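# Place the whole wire inside the bin

## Task

Get the entire wire into the bin so every part of it sits lower than the bin's rim; a wire left dangling over the table edge may count as failure.

## Robot and tools

Robot: two arms, left_arm and right_arm, each with a two-finger parallel gripper and a wrist camera. Bases in the scene frame: left_arm at (-0.021, +0.329, 0) m, right_arm at (+0.001, -0.232, +0.020) m, both turned almost not at all about z. A camera stand stands behind the arms. Objects may occasionally get a small push from outside.

Frames: the scene frame has its origin at table-top height midway between the nominal bases, +z up, +x out over the table, and left_arm on the +y side (image left/right do not follow arm names). Positions and quaternions (wxyz) in results are in the scene frame, in metres, and may be off by a few cm, more at long reach. Offsets you command use the axes of that arm's own Hand target. The gripper's fingers point along its +z, open and close along its y; end_effector_position is the point between the pads, just behind the fingertips.

Row layout (shared by execute_actions and move): one list of 14 numbers, each in [-1, 1]: dx, dy, dz, rx, ry, rz, opening for left_arm, then the same seven for right_arm. dx..rz are offsets from the arm's Hand target at the start of the call, in hand axes; 1.0 = 0.6 m or 180 degrees; rx, ry, rz form a single rotation vector. Every row counts from that same start, not from the previous row; a new call starts from the new Hand target, so repeating an offset moves further. Sending six zeros re-commands the current Hand target. opening is absolute: +1 fully open (about 87 mm between pads), +0.5 about 69 mm, 0 about 43 mm, -0.5 about 18 mm, -1 closed. A 0 opening is a real command, so resend the current opening to leave a gripper unchanged.

execute_actions(actions, cameras): actions is a list of actions; each action is a list of up to 15 rows, one per 1/30 s step; a short action repeats its last row to fill 15 steps. Images appear only for an empty actions list or when cameras names them ("all", a list of names, [] for none). Camera names: cam_high, cam_low, cam_left_wrist, cam_right_wrist.

move(target, speed, blend, opening_speed, blocking, cameras): drives each gripper in a straight line toward a target given as one 14-number row or a list of up to 15 rows, all offsets measured from the same starting Hand targets. speed is m/s (0.002 to 2.9, default 0.25; rotation up to twice that in rad/s), one value or one per target. blend (m) rounds corners between listed targets; 0 stops at each. opening_speed (0.2 or more, per second on the -1..+1 scale) ramps the fingers. blocking=false returns after about 0.5 s while the move keeps going. Moves last 0.5 to 10 s, do not avoid obstacles or the other arm, and a gripper lags and can overshoot speed, especially when stretched. Avoid paths passing near an arm's own base. The result adds a move: line giving the ending (done, off_target, moving, held, fault) and limits (paced = pose clipped, held = steps withheld).

wait(seconds 0 to 10): holds last commands; a running move continues. stop: brakes a running move. zoom_image(camera, region [x0,y0,x1,y1] pixels, at most 504x504): enlarges part of the latest image. read_manual: licence texts only. finished_scene(scene 1 or 2): ends the scene irreversibly; the wire must stay in the bin unaided. Scene 1 is practice and may be skipped.

Results: end_effector_position and quat per arm, Hand target (basis for next offsets), grip_measured on the command scale (may read up to about 1 mm off), Joint positions (gripper last, 0 closed to 1 open), joint velocities (may be summarised as within noise), joint torques (include the arm's own weight; joints 1-3 wrap at ±28 N m), Tool commands, and step positions for action calls. A MOTOR HOT line warns of heating; at 90 °C the arm folds and idles for the rest of the scene.

Behaviour: orientation commands are clipped to within 40 degrees of the current one each step. Friction and weight can leave the gripper short, low or tilted; check after each move and correct with the missing offset. Small moves may not happen or may go sideways. To stop pushing against something, command the target back past the gripper. To grip, command an opening about 0.04 below the grip_measured reading at first contact; thin items under 1 mm get less force.

Avoid: dropping the wire or anything off the table, releasing objects while they move, fast contact with the table or fixed items, hard pushes, the two grippers or cameras touching or one closing on the other's fingers (can end the scene), strain on camera cables, holding arms outstretched for long (heat). Thinking time lets the scene run on.

Each tool is called after ">>>" in YAML: its name, and indented under it one key for each argument.

## Session

>>> execute_actions:
  actions: []

Scene clock: 0.00 s.
left_arm: end_effector_position=(+0.3608, +0.3502, +0.0358) grip_measured=+1.000 end_effector_quat_wxyz=(+0.546, -0.037, +0.836, +0.028) | right_arm: end_effector_position=(+0.3689, -0.2731, +0.0622) grip_measured=+0.986 end_effector_quat_wxyz=(+0.582, +0.120, +0.792, -0.138)
Joint positions: left_arm=[0.037 1.575 0.398 0.763 -0.062 -0.02 1] | right_arm=[0.094 1.627 0.312 0.993 0.453 0.061 0.993]
Joint velocities: within noise
Joint torques (N m): no reading
Heat: left arm: 36 °C; right arm: 34 °C.
Hand target: left_arm +0.3637, +0.3503, +0.0406; +0.552, -0.037, +0.833, +0.028 | right_arm +0.3732, -0.2728, +0.0700; +0.592, +0.123, +0.784, -0.136
Tool commands: left_gripper/opening=+1.0 right_gripper/opening=+1.0
camera_calibration:
cam_left_wrist: T_world_to_cam=[[0.0900507, -0.995827, -0.0147855, 0.314815], [-0.955722, -0.0822289, -0.282549, 0.404658], [0.280155, 0.0395746, -0.959139, 0.065516], [0, 0, 0, 1]] pos_world=[0.340037, 0.344183, 0.18183]
cam_right_wrist: T_world_to_cam=[[-0.341504, -0.937931, 0.0605056, -0.132595], [-0.877801, 0.295278, -0.377196, 0.446588], [0.335918, -0.181926, -0.924155, 0.0264654], [0, 0, 0, 1]] pos_world=[0.337844, -0.251418, 0.200932]

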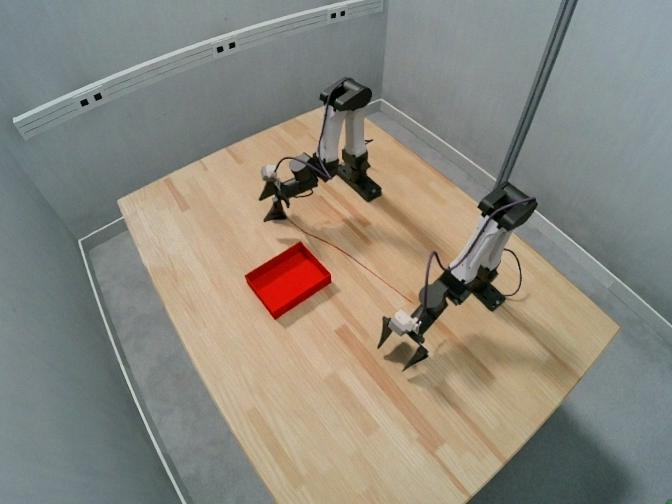

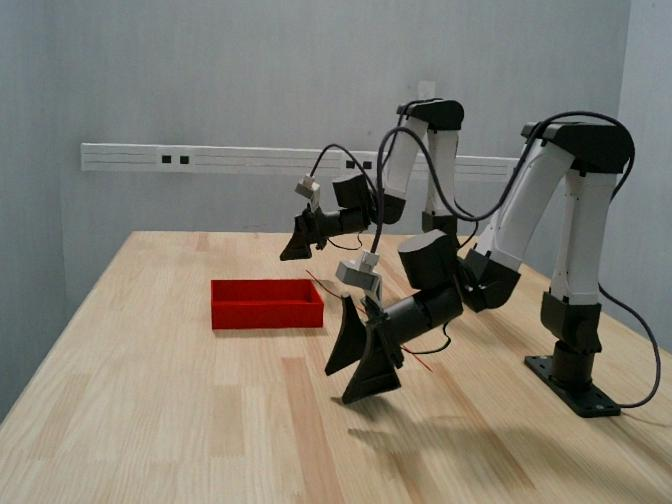

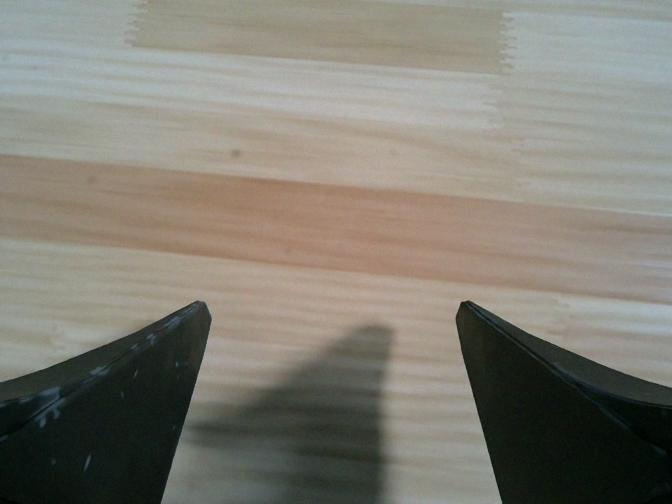

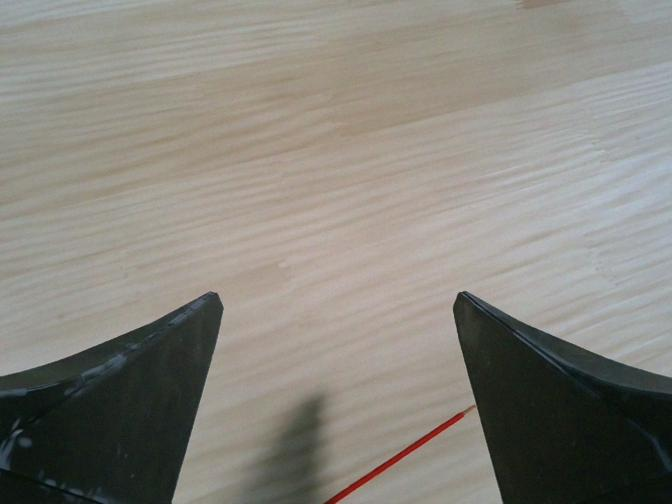

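>>> move:
  target:
    - [-0.221,-0.16,-0.165,0,0,0,0.3,-0.225,-0.187,-0.272,0,0,0,1]
    - [-0.039,-0.644,-0.298,0.254,0.309,0.380,0.3,-0.225,-0.187,-0.272,0,0,0,1]
  blend: [0.05,0]
  cameras: ["all"]

Scene clock: 25.27 s.
left_arm: end_effector_position=(+0.2449, -0.0486, +0.1282) grip_measured=+0.300 end_effector_quat_wxyz=(+0.088, +0.589, +0.803, -0.027) | right_arm: end_effector_position=(+0.2220, -0.3230, +0.2368) grip_measured=+0.986 end_effector_quat_wxyz=(+0.583, +0.131, +0.790, -0.134)
Joint positions: left_arm=[-0.978 2.449 2.611 -1.548 -0.009 0.281 0.65] | right_arm=[-0.363 0.438 0.614 -0.463 0.023 -0.055 0.993]
Joint torques (N m): left_arm=[-0.54 -13.07 8.49 0.35 0.08 0.07] | right_arm=[-0.47 2.36 8.8 1.98 -0.03 -0.17]
Heat: left arm: 38 °C; right arm: 36 °C.
Hand target: left_arm +0.2448, -0.0495, +0.1296; +0.000, +0.595, +0.804, +0.000 | right_arm +0.2235, -0.3232, +0.2501; +0.592, +0.123, +0.784, -0.136
Off the commanded pose: left_arm 0.002 m, 11 deg | right_arm 0.014 m, 2 deg.
joint sent to its limit (left arm) — joint 4 (wrist pitch), lower limit. The joint targets are off in orientation, not in position.
move: off_target (left_arm, right_arm)
camera_calibration:
cam_left_wrist: T_world_to_cam=[[-0.953461, -0.295127, -0.0617378, 0.225168], [-0.264605, 0.720848, 0.640596, 0.0386352], [-0.144554, 0.627119, -0.765392, 0.310148], [0, 0, 0, 1]] pos_world=[0.269745, -0.155897, 0.226537]
cam_right_wrist: T_world_to_cam=[[-0.353089, -0.934726, 0.0401836, -0.231778], [-0.871057, 0.312756, -0.37874, 0.402644], [0.341451, -0.168731, -0.92463, 0.231144], [0, 0, 0, 1]] pos_world=[0.189963, -0.303577, 0.375534]

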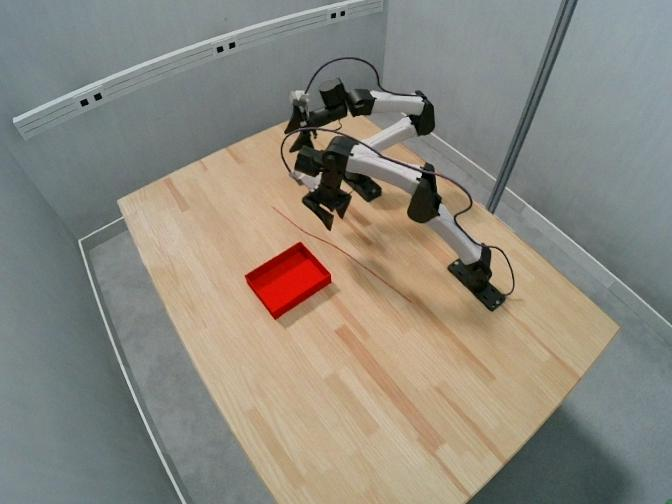

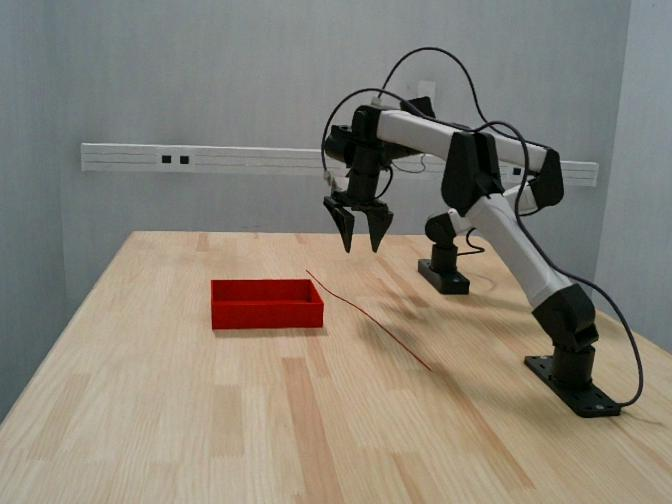

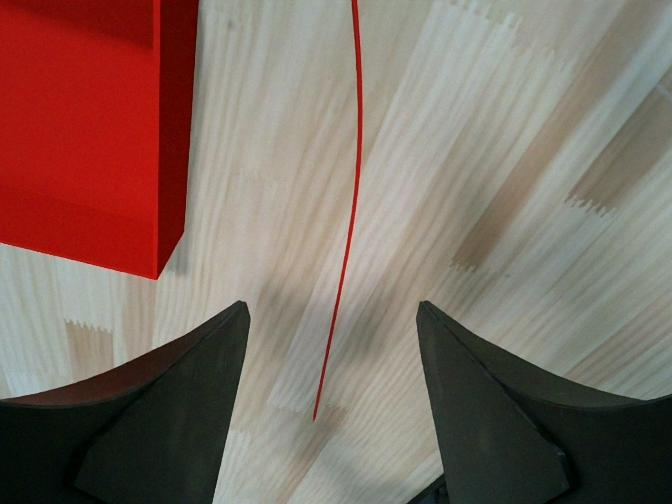

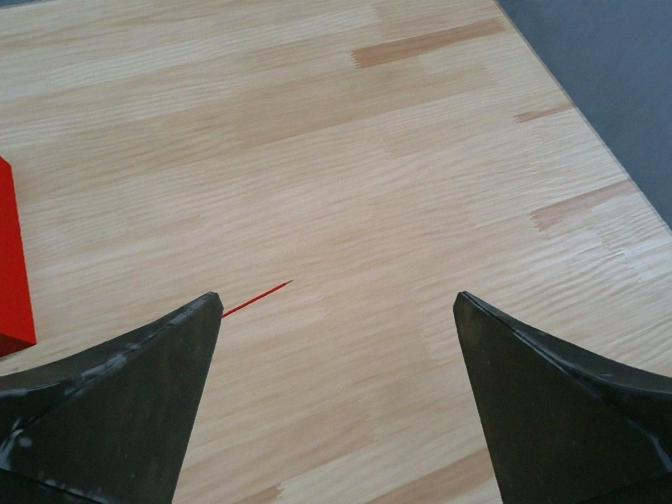

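>>> move:
  target: [0.023,-0.007,0.166,0,0,0.022,0,0,0,0,0,0,0,1]
  cameras: ["cam_left_wrist"]

Scene clock: 36.53 s.
left_arm: end_effector_position=(+0.2370, -0.0335, +0.0302) grip_measured=+0.000 end_effector_quat_wxyz=(-0.006, +0.616, +0.788, +0.005) | right_arm: end_effector_position=(+0.2220, -0.3230, +0.2368) grip_measured=+0.986 end_effector_quat_wxyz=(+0.583, +0.131, +0.790, -0.134)
Joint positions: left_arm=[-0.978 2.525 2.336 -1.396 -0.006 0.34 0.5] | right_arm=[-0.363 0.438 0.614 -0.463 0.023 -0.055 0.993]
Joint torques (N m): left_arm=[-0.85 -15.12 6.01 0.32 0.09 0.05] | right_arm=[-0.58 2.41 8.96 1.99 -0.01 -0.21]
Heat: left arm: 40 °C; right arm: 39 °C.
Hand target: left_arm +0.2367, -0.0375, +0.0298; +0.000, +0.622, +0.783, +0.000 | right_arm +0.2235, -0.3232, +0.2501; +0.592, +0.123, +0.784, -0.136
Off the commanded pose: left_arm 0.004 m, 1 deg | right_arm 0.013 m, 2 deg.
move: off_target (right_arm)
camera_calibration:
cam_left_wrist: T_world_to_cam=[[-0.972498, -0.232907, -0.00135886, 0.220832], [-0.148361, 0.614962, 0.774474, 0.053344], [-0.179545, 0.753377, -0.632604, 0.233015], [0, 0, 0, 1]] pos_world=[0.26451, -0.156919, 0.106392]
Images, in order (width x height): cam_left_wrist 672x504.

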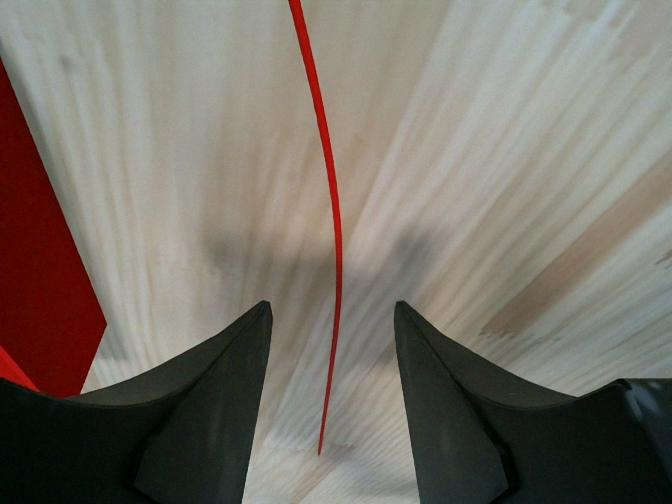

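>>> move:
  target:
    - [0,0,0.042,0,0,0,0,0,0,0,0,0,0,1]
    - [0,0,0.042,0,0,0,-1,0,0,0,0,0,0,1]
    - [0,0,-0.10,0,0,0,-1,0,0,0,0,0,0,1]
  cameras: ["cam_left_wrist","cam_low"]
  speed: [0.06,0.06,0.12]

Scene clock: 41.33 s.
left_arm: end_effector_position=(+0.2392, -0.0366, +0.0775) grip_measured=-0.956 end_effector_quat_wxyz=(+0.016, +0.616, +0.787, -0.002) | right_arm: end_effector_position=(+0.2220, -0.3230, +0.2368) grip_measured=+0.986 end_effector_quat_wxyz=(+0.583, +0.131, +0.790, -0.134)
Joint positions: left_arm=[-0.978 2.526 2.534 -1.548 -0.006 0.341 0.022] | right_arm=[-0.363 0.438 0.614 -0.463 0.023 -0.055 0.993]
Joint torques (N m): left_arm=[-0.9 -16.95 7.31 0.09 0.08 0.06] | right_arm=[-0.51 2.24 8.87 1.94 -0.01 -0.21]
Heat: left arm: 43 °C; right arm: 40 °C.
Hand target: left_arm +0.2368, -0.0376, +0.0900; +0.000, +0.622, +0.783, +0.000 | right_arm +0.2235, -0.3232, +0.2501; +0.592, +0.123, +0.784, -0.136
Off the commanded pose: left_arm 0.013 m, 2 deg | right_arm 0.013 m, 2 deg.
joint sent to its limit (left arm) — joint 4 (wrist pitch), lower limit. The joint targets are off in orientation, not in position.
move: off_target (left_arm, right_arm)
camera_calibration:
cam_left_wrist: T_world_to_cam=[[-0.972633, -0.231745, -0.016739, 0.223473], [-0.166183, 0.6435, 0.747189, 0.0263686], [-0.162386, 0.729522, -0.664401, 0.263164], [0, 0, 0, 1]] pos_world=[0.264473, -0.157163, 0.158885]
Images, in order (width x height): cam_low 672x504, cam_left_wrist 672x504.

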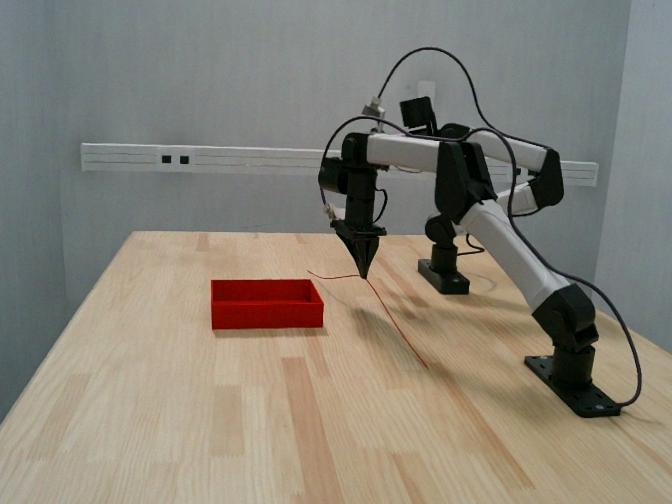

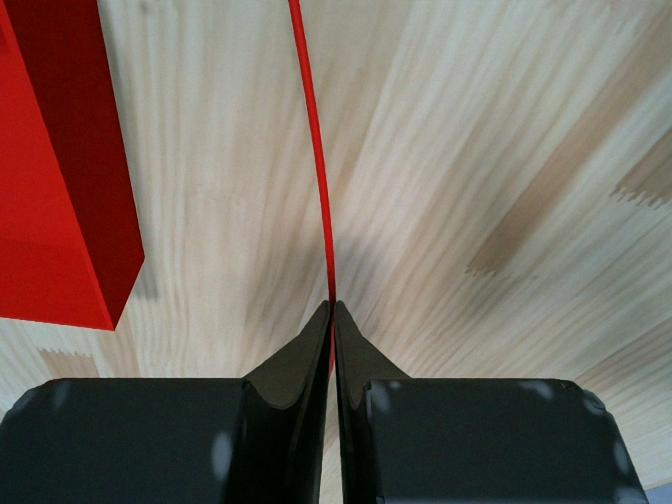

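>>> move:
  target: [0,0.0223,-0.467,-0.385,-0.192,0.2505,-1,0,0,0,0,0,0,1]
  cameras: ["all"]
  speed: 0.2

Scene clock: 51.77 s.
left_arm: end_effector_position=(+0.2498, -0.0386, +0.3633) grip_measured=-0.956 end_effector_quat_wxyz=(+0.544, +0.724, +0.340, +0.255) | right_arm: end_effector_position=(+0.2220, -0.3230, +0.2368) grip_measured=+0.986 end_effector_quat_wxyz=(+0.583, +0.131, +0.790, -0.134)
Joint positions: left_arm=[-1.19 1.488 1.484 -0.316 -0.483 1.417 0.022] | right_arm=[-0.363 0.438 0.614 -0.463 0.023 -0.055 0.993]
Joint torques (N m): left_arm=[-0.12 -9.07 6.39 1.68 0 0.02] | right_arm=[-0.55 2.28 9.01 1.99 -0.03 -0.19]
Heat: left arm: 47 °C; right arm: 41 °C.
Hand target: left_arm +0.2500, -0.0343, +0.3702; +0.552, +0.719, +0.335, +0.257 | right_arm +0.2235, -0.3232, +0.2501; +0.592, +0.123, +0.784, -0.136
Off the commanded pose: left_arm 0.008 m, 1 deg | right_arm 0.013 m, 2 deg.
move: off_target (right_arm)
camera_calibration:
cam_left_wrist: T_world_to_cam=[[-0.20861, 0.184741, -0.960392, 0.406218], [-0.152129, 0.963914, 0.218463, 0.0168169], [0.966095, 0.191677, -0.172978, -0.02493], [0, 0, 0, 1]] pos_world=[0.111384, -0.0864766, 0.382143]
cam_right_wrist: T_world_to_cam=[[-0.353089, -0.934726, 0.0401836, -0.231778], [-0.871057, 0.312756, -0.37874, 0.402644], [0.341451, -0.168731, -0.92463, 0.231144], [0, 0, 0, 1]] pos_world=[0.189963, -0.303577, 0.375534]

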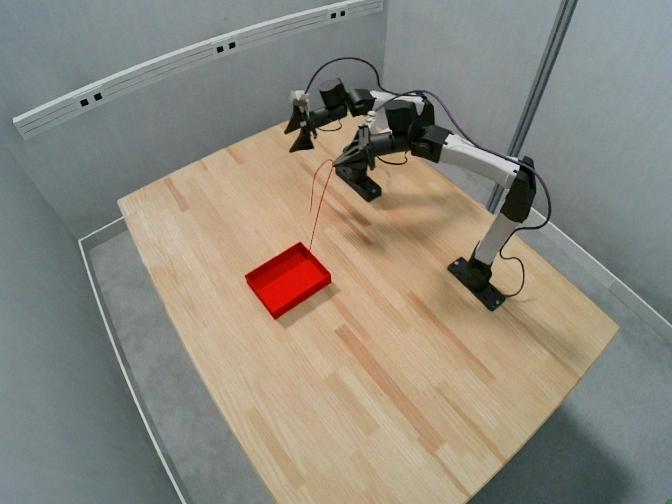

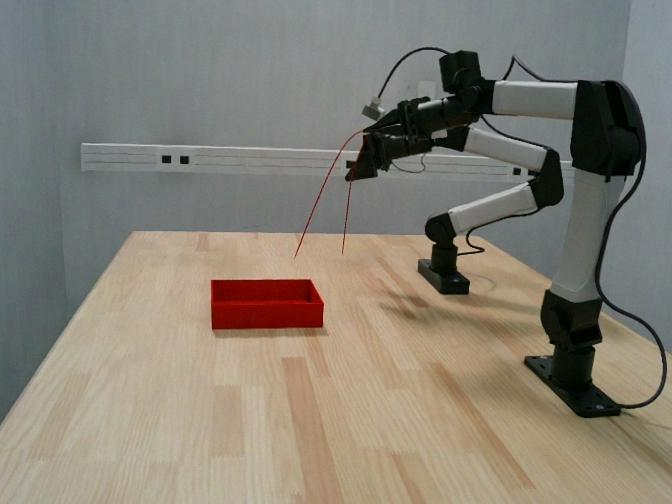

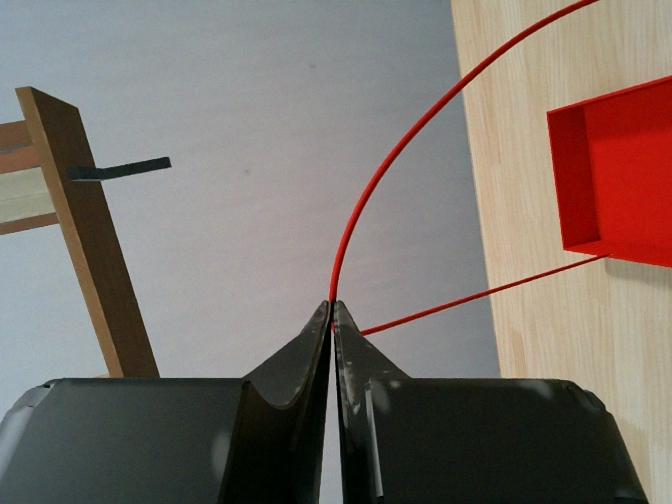

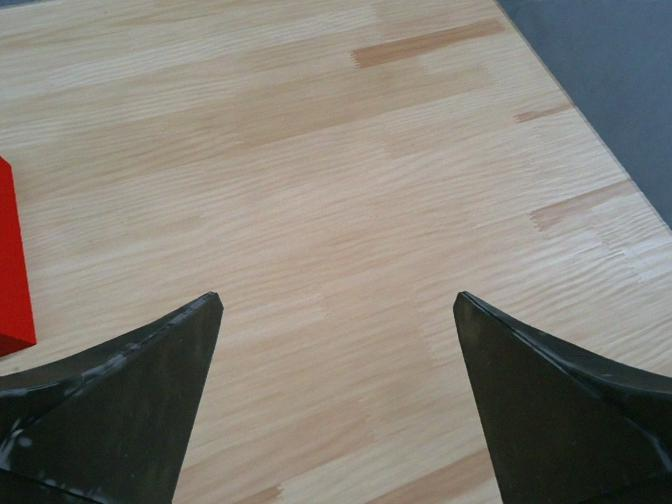

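>>> move:
  target: [0.262,0.0355,0.101,0,-0.107,0.0288,-1,0,0,0,0,0,0,1]
  cameras: ["all"]
  speed: 0.15

>>> zoom_image:
  camera: "cam_high"
  region: [220, 130, 420, 330]

>>> zoom_image:
  camera: "cam_low"
  region: [180, 150, 380, 350]

Scene clock: 65.47 s.
left_arm: end_effector_position=(+0.3993, +0.0475, +0.3666) grip_measured=-0.956 end_effector_quat_wxyz=(+0.585, +0.766, +0.217, +0.156) | right_arm: end_effector_position=(+0.2220, -0.3230, +0.2368) grip_measured=+0.986 end_effector_quat_wxyz=(+0.583, +0.131, +0.790, -0.134)
Joint positions: left_arm=[-0.479 1.576 1.575 -0.313 0.525 1.717 0.022] | right_arm=[-0.363 0.438 0.614 -0.463 0.023 -0.055 0.993]
Joint torques (N m): left_arm=[-0.47 -6.71 10.28 1.33 0.2 0] | right_arm=[-0.57 2.35 9.07 1.98 -0.04 -0.22]
Heat: left arm: 46 °C; right arm: 43 °C.
Hand target: left_arm +0.4001, +0.0449, +0.3750; +0.588, +0.766, +0.205, +0.158 | right_arm +0.2235, -0.3232, +0.2501; +0.592, +0.123, +0.784, -0.136
Off the commanded pose: left_arm 0.009 m, 1 deg | right_arm 0.013 m, 2 deg.
move: off_target (right_arm)
camera_calibration:
cam_left_wrist: T_world_to_cam=[[-0.141826, 0.226801, -0.963559, 0.397141], [0.176172, 0.963642, 0.200889, -0.168853], [0.974089, -0.141261, -0.176626, -0.171354], [0, 0, 0, 1]] pos_world=[0.252986, 0.0484368, 0.386324]
cam_right_wrist: T_world_to_cam=[[-0.353089, -0.934726, 0.0401836, -0.231778], [-0.871057, 0.312756, -0.37874, 0.402644], [0.341451, -0.168731, -0.92463, 0.231144], [0, 0, 0, 1]] pos_world=[0.189963, -0.303577, 0.375534]

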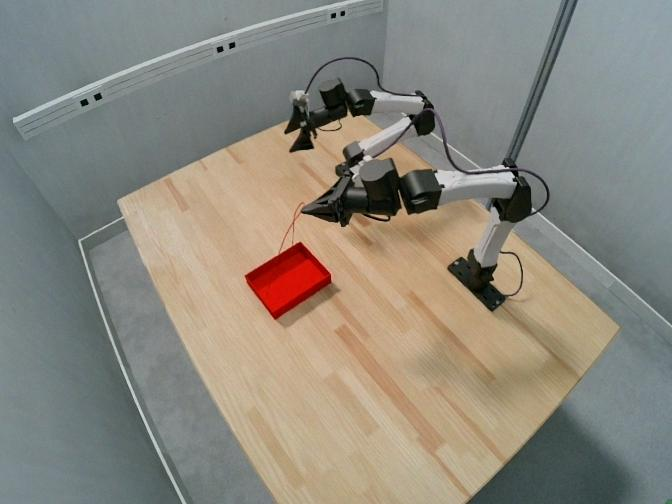

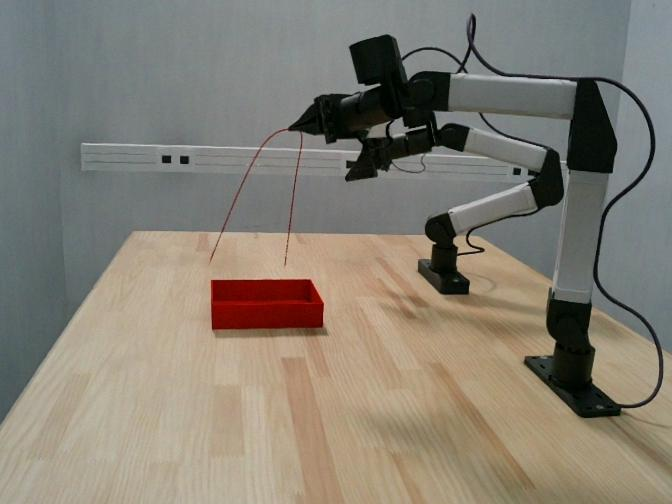

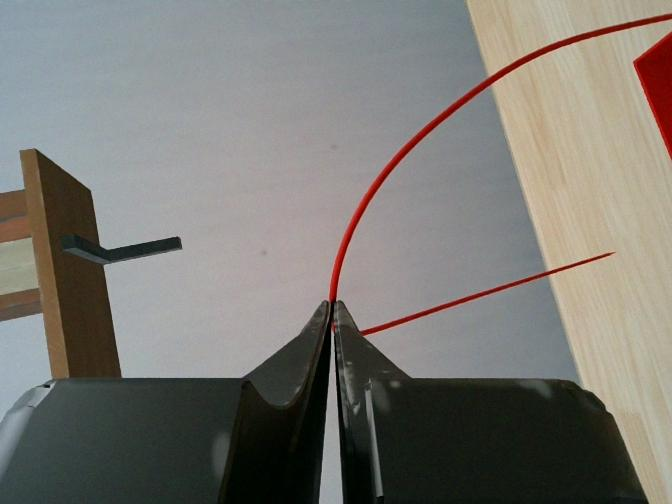

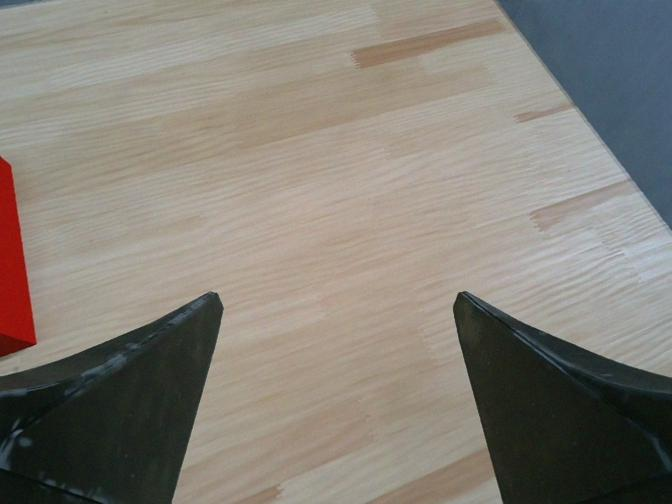

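Scaled by 2.520 from the camera's 672x504 image, which has a finer 960x720 frame.

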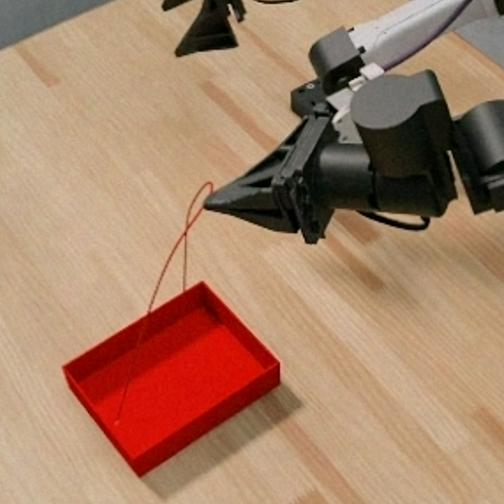

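Scaled by 2.520 from the camera's 672x504 image, which has a finer 960x720 frame.

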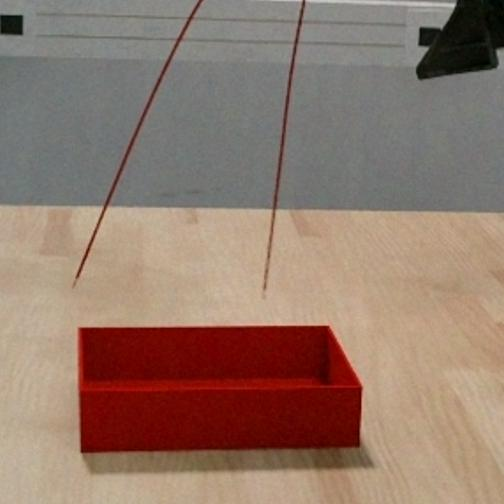

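>>> move:
  target:
    - [-0.027,-0.005,-0.019,0,0,0,-1,0,0,0,0,0,0,1]
    - [-0.027,-0.102,0.007,0,0,0,-1,0,0,0,0,0,0,1]
  cameras: ["all"]
  speed: 0.08

>>> zoom_image:
  camera: "cam_high"
  region: [220, 130, 420, 330]

>>> zoom_image:
  camera: "cam_low"
  region: [180, 150, 380, 350]

Scene clock: 74.67 s.
left_arm: end_effector_position=(+0.3844, +0.0466, +0.3032) grip_measured=-0.956 end_effector_quat_wxyz=(+0.579, +0.772, +0.217, +0.146) | right_arm: end_effector_position=(+0.2220, -0.3230, +0.2368) grip_measured=+0.986 end_effector_quat_wxyz=(+0.583, +0.131, +0.790, -0.134)
Joint positions: left_arm=[-0.497 1.511 1.279 -0.105 0.519 1.717 0.022] | right_arm=[-0.363 0.438 0.614 -0.463 0.023 -0.055 0.993]
Joint torques (N m): left_arm=[-0.85 -9.83 6.75 1.6 0.09 -0.06] | right_arm=[-0.5 2.4 8.92 1.97 0 -0.21]
Heat: left arm: 45 °C; right arm: 44 °C.
Hand target: left_arm +0.3802, +0.0470, +0.3148; +0.588, +0.766, +0.206, +0.158 | right_arm +0.2235, -0.3232, +0.2501; +0.592, +0.123, +0.784, -0.136
Off the commanded pose: left_arm 0.012 m, 2 deg | right_arm 0.013 m, 2 deg.
move: off_target (left_arm, right_arm)
camera_calibration:
cam_left_wrist: T_world_to_cam=[[-0.157015, 0.240575, -0.957846, 0.337577], [0.192005, 0.958806, 0.209342, -0.160991], [0.968752, -0.151042, -0.196739, -0.159576], [0, 0, 0, 1]] pos_world=[0.238505, 0.0490438, 0.325654]
cam_right_wrist: T_world_to_cam=[[-0.353089, -0.934726, 0.0401836, -0.231778], [-0.871057, 0.312756, -0.37874, 0.402644], [0.341451, -0.168731, -0.92463, 0.231144], [0, 0, 0, 1]] pos_world=[0.189963, -0.303577, 0.375534]

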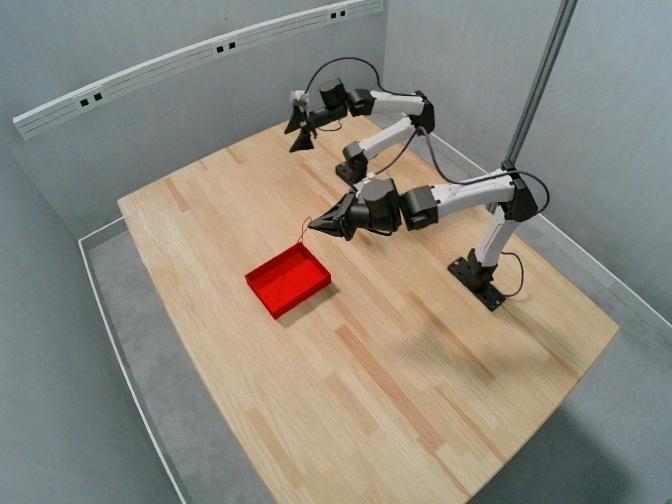

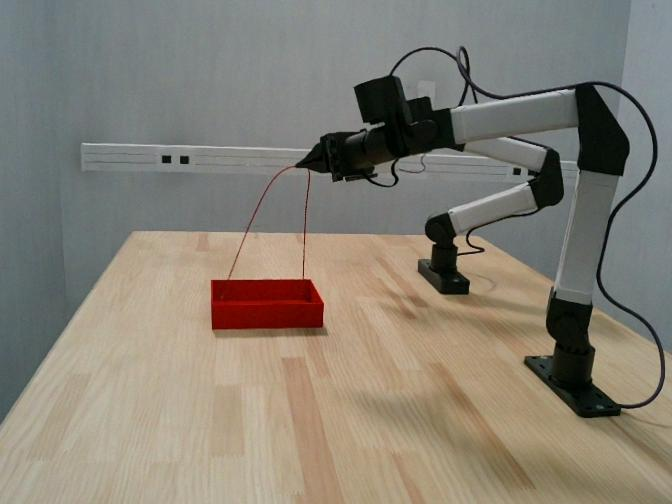

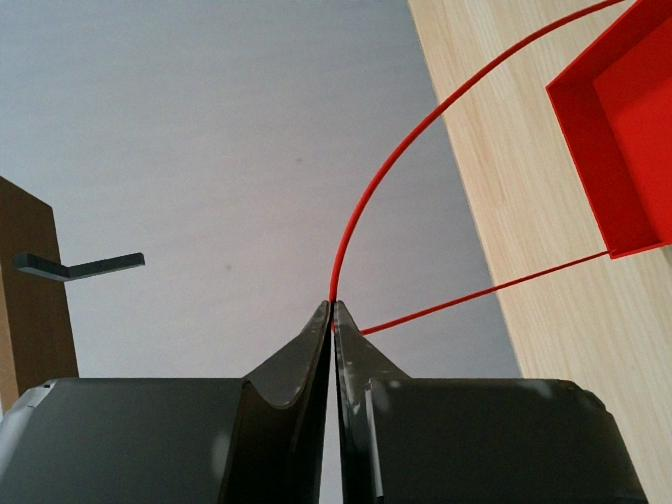

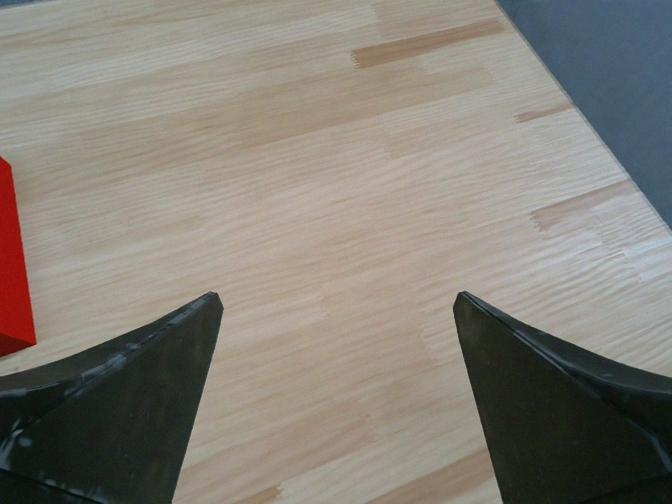

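Scaled by 2.520 from the camera's 672x504 image, which has a finer 960x720 frame.

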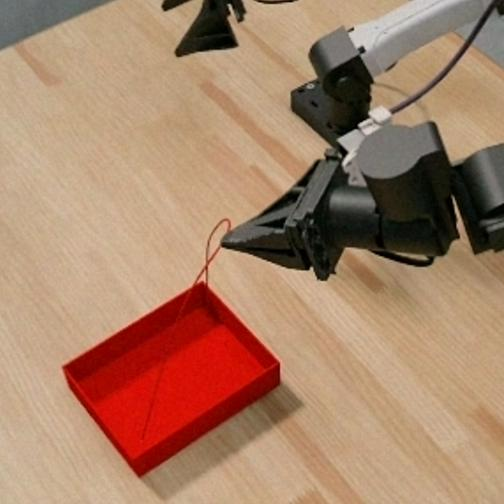

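Scaled by 2.520 from the camera's 672x504 image, which has a finer 960x720 frame.

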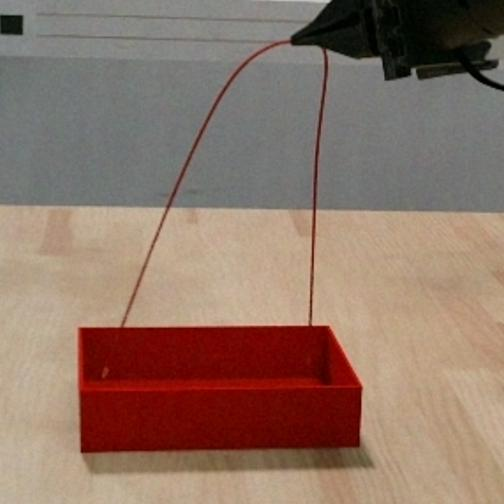

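>>> zoom_image:
  camera: "cam_high"
  region: [270, 210, 340, 280]

>>> zoom_image:
  camera: "cam_low"
  region: [200, 250, 330, 340]

Scaled by 7.200 from the camera's 672x504 image, which has a finer 960x720 frame.

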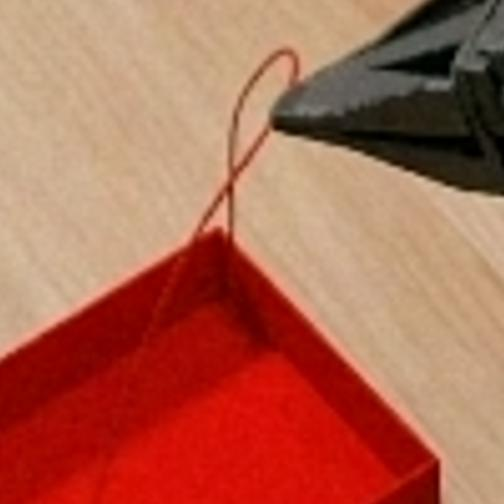

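Scaled by 3.877 from the camera's 672x504 image, which has a finer 960x720 frame.

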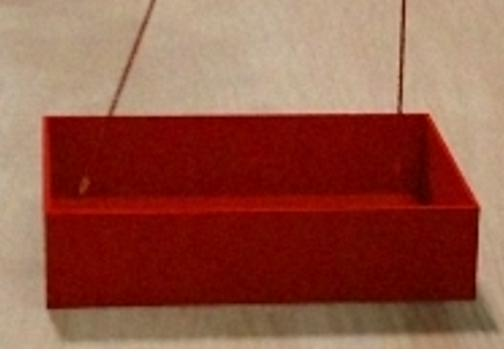

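>>> move:
  target: [-0.0153,-0.15,0.085,0.138,0.099,-0.0515,-1,0,0,0,0,0,0,1]
  cameras: ["all"]
  speed: 0.1

>>> zoom_image:
  camera: "cam_high"
  region: [240, 200, 360, 320]

>>> zoom_image:
  camera: "cam_low"
  region: [200, 200, 350, 340]

Scene clock: 87.43 s.
left_arm: end_effector_position=(+0.3832, +0.0229, +0.2078) grip_measured=-0.956 end_effector_quat_wxyz=(+0.380, +0.825, +0.380, +0.177) | right_arm: end_effector_position=(+0.2220, -0.3230, +0.2368) grip_measured=+0.986 end_effector_quat_wxyz=(+0.583, +0.131, +0.790, -0.134)
Joint positions: left_arm=[-0.733 1.739 1.483 -0.45 -0.029 1.551 0.022] | right_arm=[-0.363 0.438 0.614 -0.463 0.023 -0.055 0.993]
Joint torques (N m): left_arm=[-0.87 -8.66 10.36 1.19 -0.03 -0.17] | right_arm=[-0.51 2.15 9.01 1.94 -0.04 -0.21]
Heat: left arm: 45 °C; right arm: 45 °C.
Hand target: left_arm +0.3853, +0.0199, +0.2146; +0.382, +0.822, +0.383, +0.179 | right_arm +0.2235, -0.3232, +0.2501; +0.592, +0.123, +0.784, -0.136
Off the commanded pose: left_arm 0.008 m, 1 deg | right_arm 0.013 m, 2 deg.
move: off_target (right_arm)
camera_calibration:
cam_left_wrist: T_world_to_cam=[[-0.486082, 0.429861, -0.760884, 0.332621], [-0.0229202, 0.864093, 0.502811, -0.0945029], [0.873613, 0.261847, -0.410167, -0.109348], [0, 0, 0, 1]] pos_world=[0.255043, -0.0326889, 0.255752]
cam_right_wrist: T_world_to_cam=[[-0.353089, -0.934726, 0.0401836, -0.231778], [-0.871057, 0.312756, -0.37874, 0.402644], [0.341451, -0.168731, -0.92463, 0.231144], [0, 0, 0, 1]] pos_world=[0.189963, -0.303577, 0.375534]

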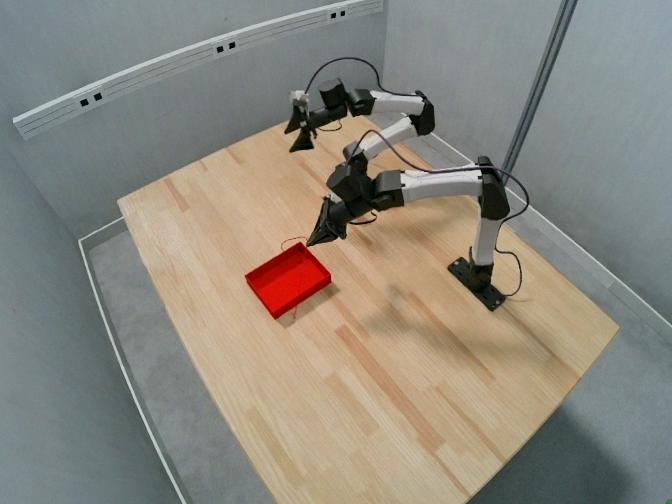

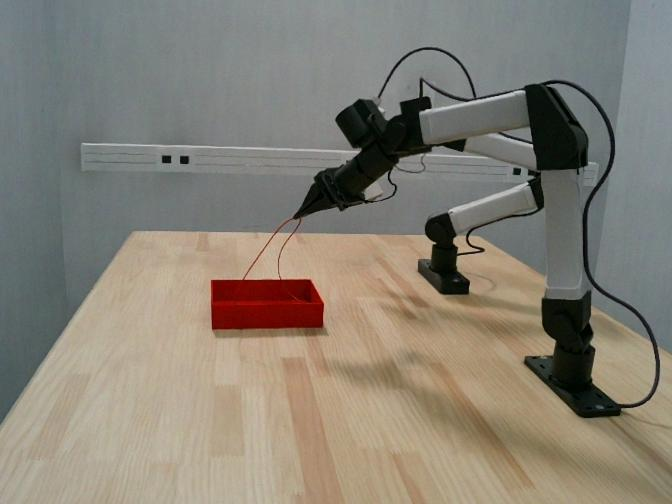

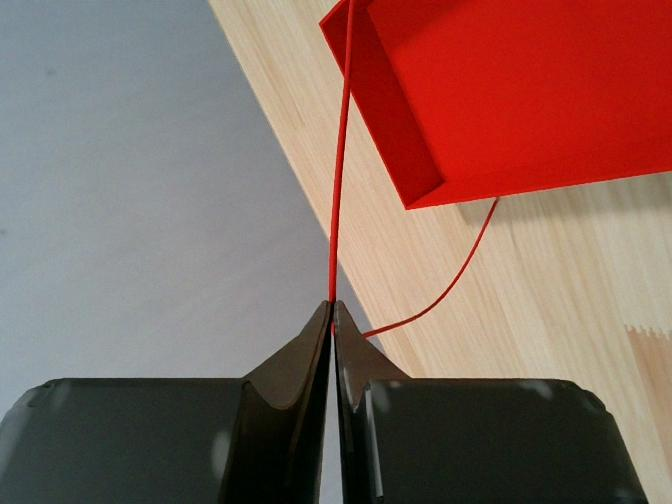

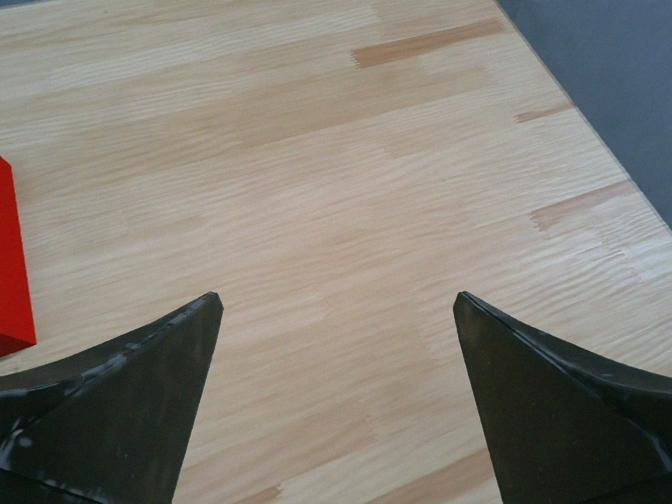

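Scaled by 4.200 from the camera's 672x504 image, which has a finer 960x720 frame.

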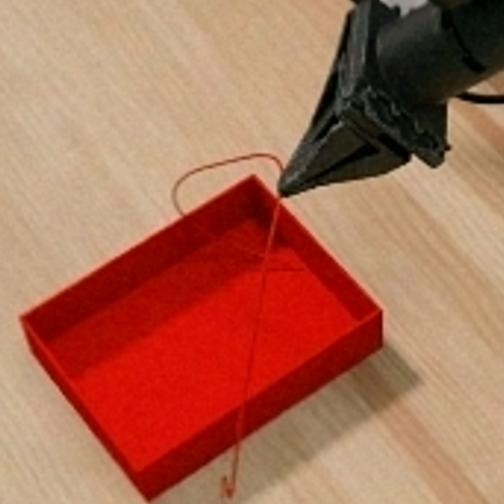

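Scaled by 3.360 from the camera's 672x504 image, which has a finer 960x720 frame.

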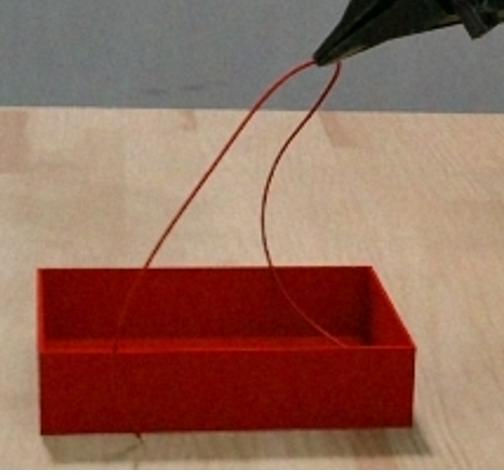

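>>> move:
  target:
    - [0,0.089,-0.075,0,0,0,-1,0,0,0,0,0,0,1]
    - [-0.0447,0.1455,-0.073,0,-0.064,0.0535,-1,0,0,0,0,0,0,1]
  cameras: ["all"]
  speed: 0.12
  blend: [0.02,0]

>>> zoom_image:
  camera: "cam_high"
  region: [240, 200, 360, 320]

>>> zoom_image:
  camera: "cam_low"
  region: [200, 200, 350, 340]

Scene clock: 94.43 s.
left_arm: end_effector_position=(+0.3830, -0.0147, +0.3044) grip_measured=-0.956 end_effector_quat_wxyz=(+0.400, +0.864, +0.279, +0.125) | right_arm: end_effector_position=(+0.2219, -0.3230, +0.2367) grip_measured=+0.986 end_effector_quat_wxyz=(+0.583, +0.131, +0.790, -0.134)
Joint positions: left_arm=[-0.716 1.9 2.084 -0.903 0.175 1.713 0.022] | right_arm=[-0.363 0.438 0.614 -0.463 0.023 -0.055 0.993]
Joint torques (N m): left_arm=[-0.13 -9.37 9.54 1.14 0.18 0.02] | right_arm=[-0.47 2.28 8.96 2.01 0 -0.22]
Heat: left arm: 44 °C; right arm: 46 °C.
Hand target: left_arm +0.3854, -0.0152, +0.3095; +0.402, +0.865, +0.272, +0.127 | right_arm +0.2234, -0.3232, +0.2501; +0.592, +0.123, +0.785, -0.136
Off the commanded pose: left_arm 0.006 m, 1 deg | right_arm 0.014 m, 2 deg.
move: off_target (right_arm)
camera_calibration:
cam_left_wrist: T_world_to_cam=[[-0.373764, 0.52932, -0.761657, 0.380864], [0.189499, 0.847429, 0.495937, -0.190201], [0.90796, 0.0410305, -0.417044, -0.0740115], [0, 0, 0, 1]] pos_world=[0.245596, -0.0373802, 0.35355]
cam_right_wrist: T_world_to_cam=[[-0.353132, -0.934711, 0.0401736, -0.231761], [-0.871153, 0.312855, -0.378437, 0.402578], [0.34116, -0.168636, -0.924755, 0.231276], [0, 0, 0, 1]] pos_world=[0.189963, -0.303577, 0.375534]

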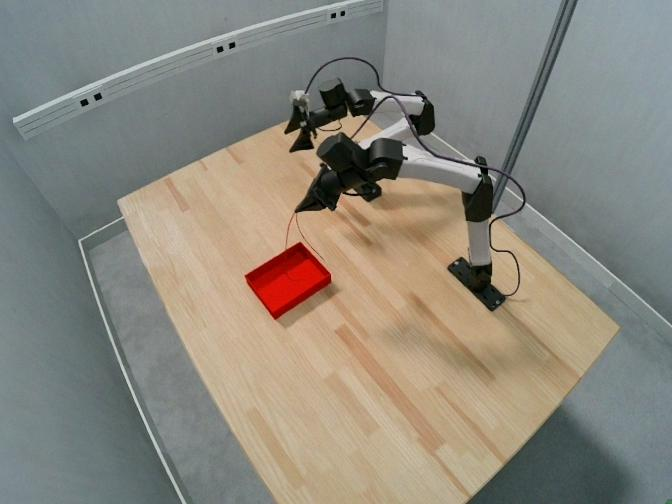

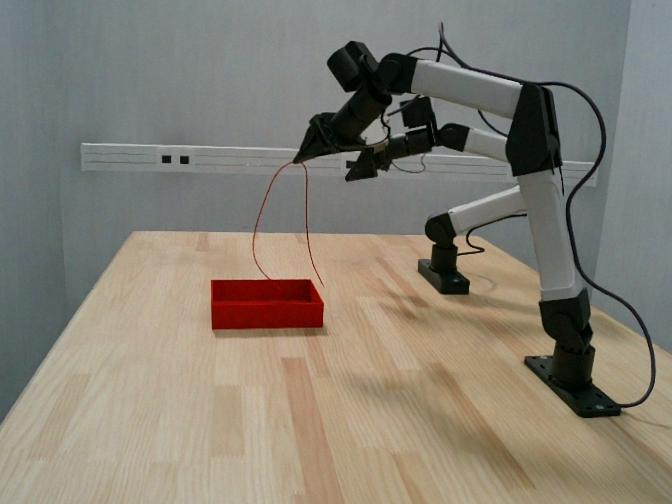

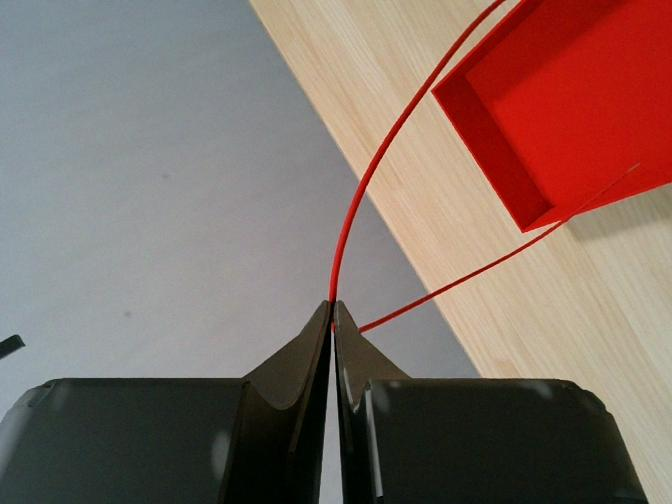

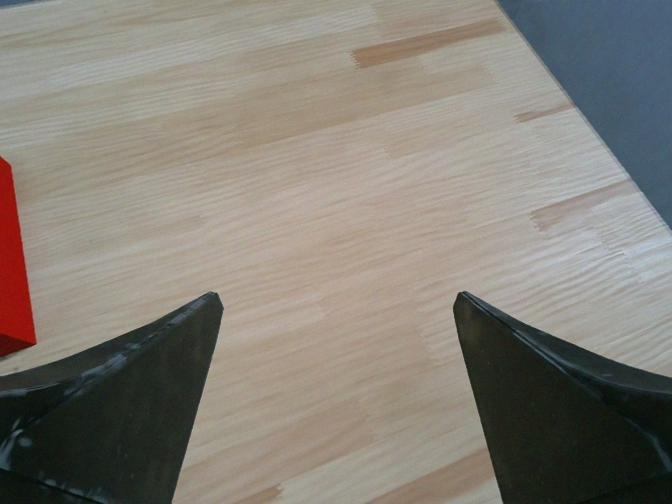

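Scaled by 4.200 from the camera's 672x504 image, which has a finer 960x720 frame.

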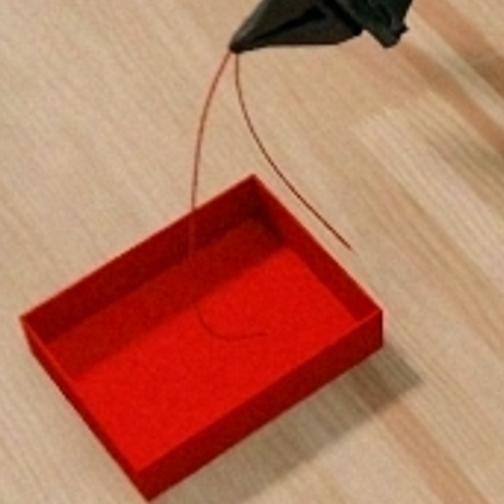

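Scaled by 3.360 from the camera's 672x504 image, which has a finer 960x720 frame.

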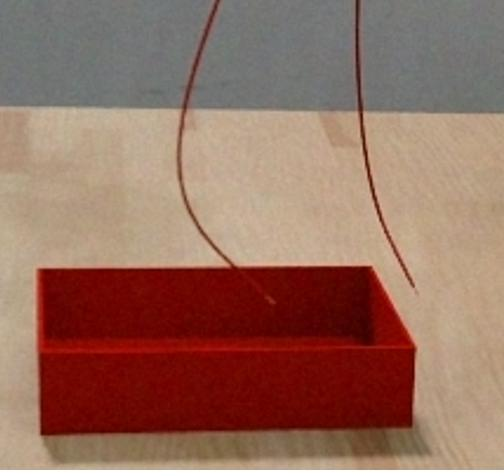

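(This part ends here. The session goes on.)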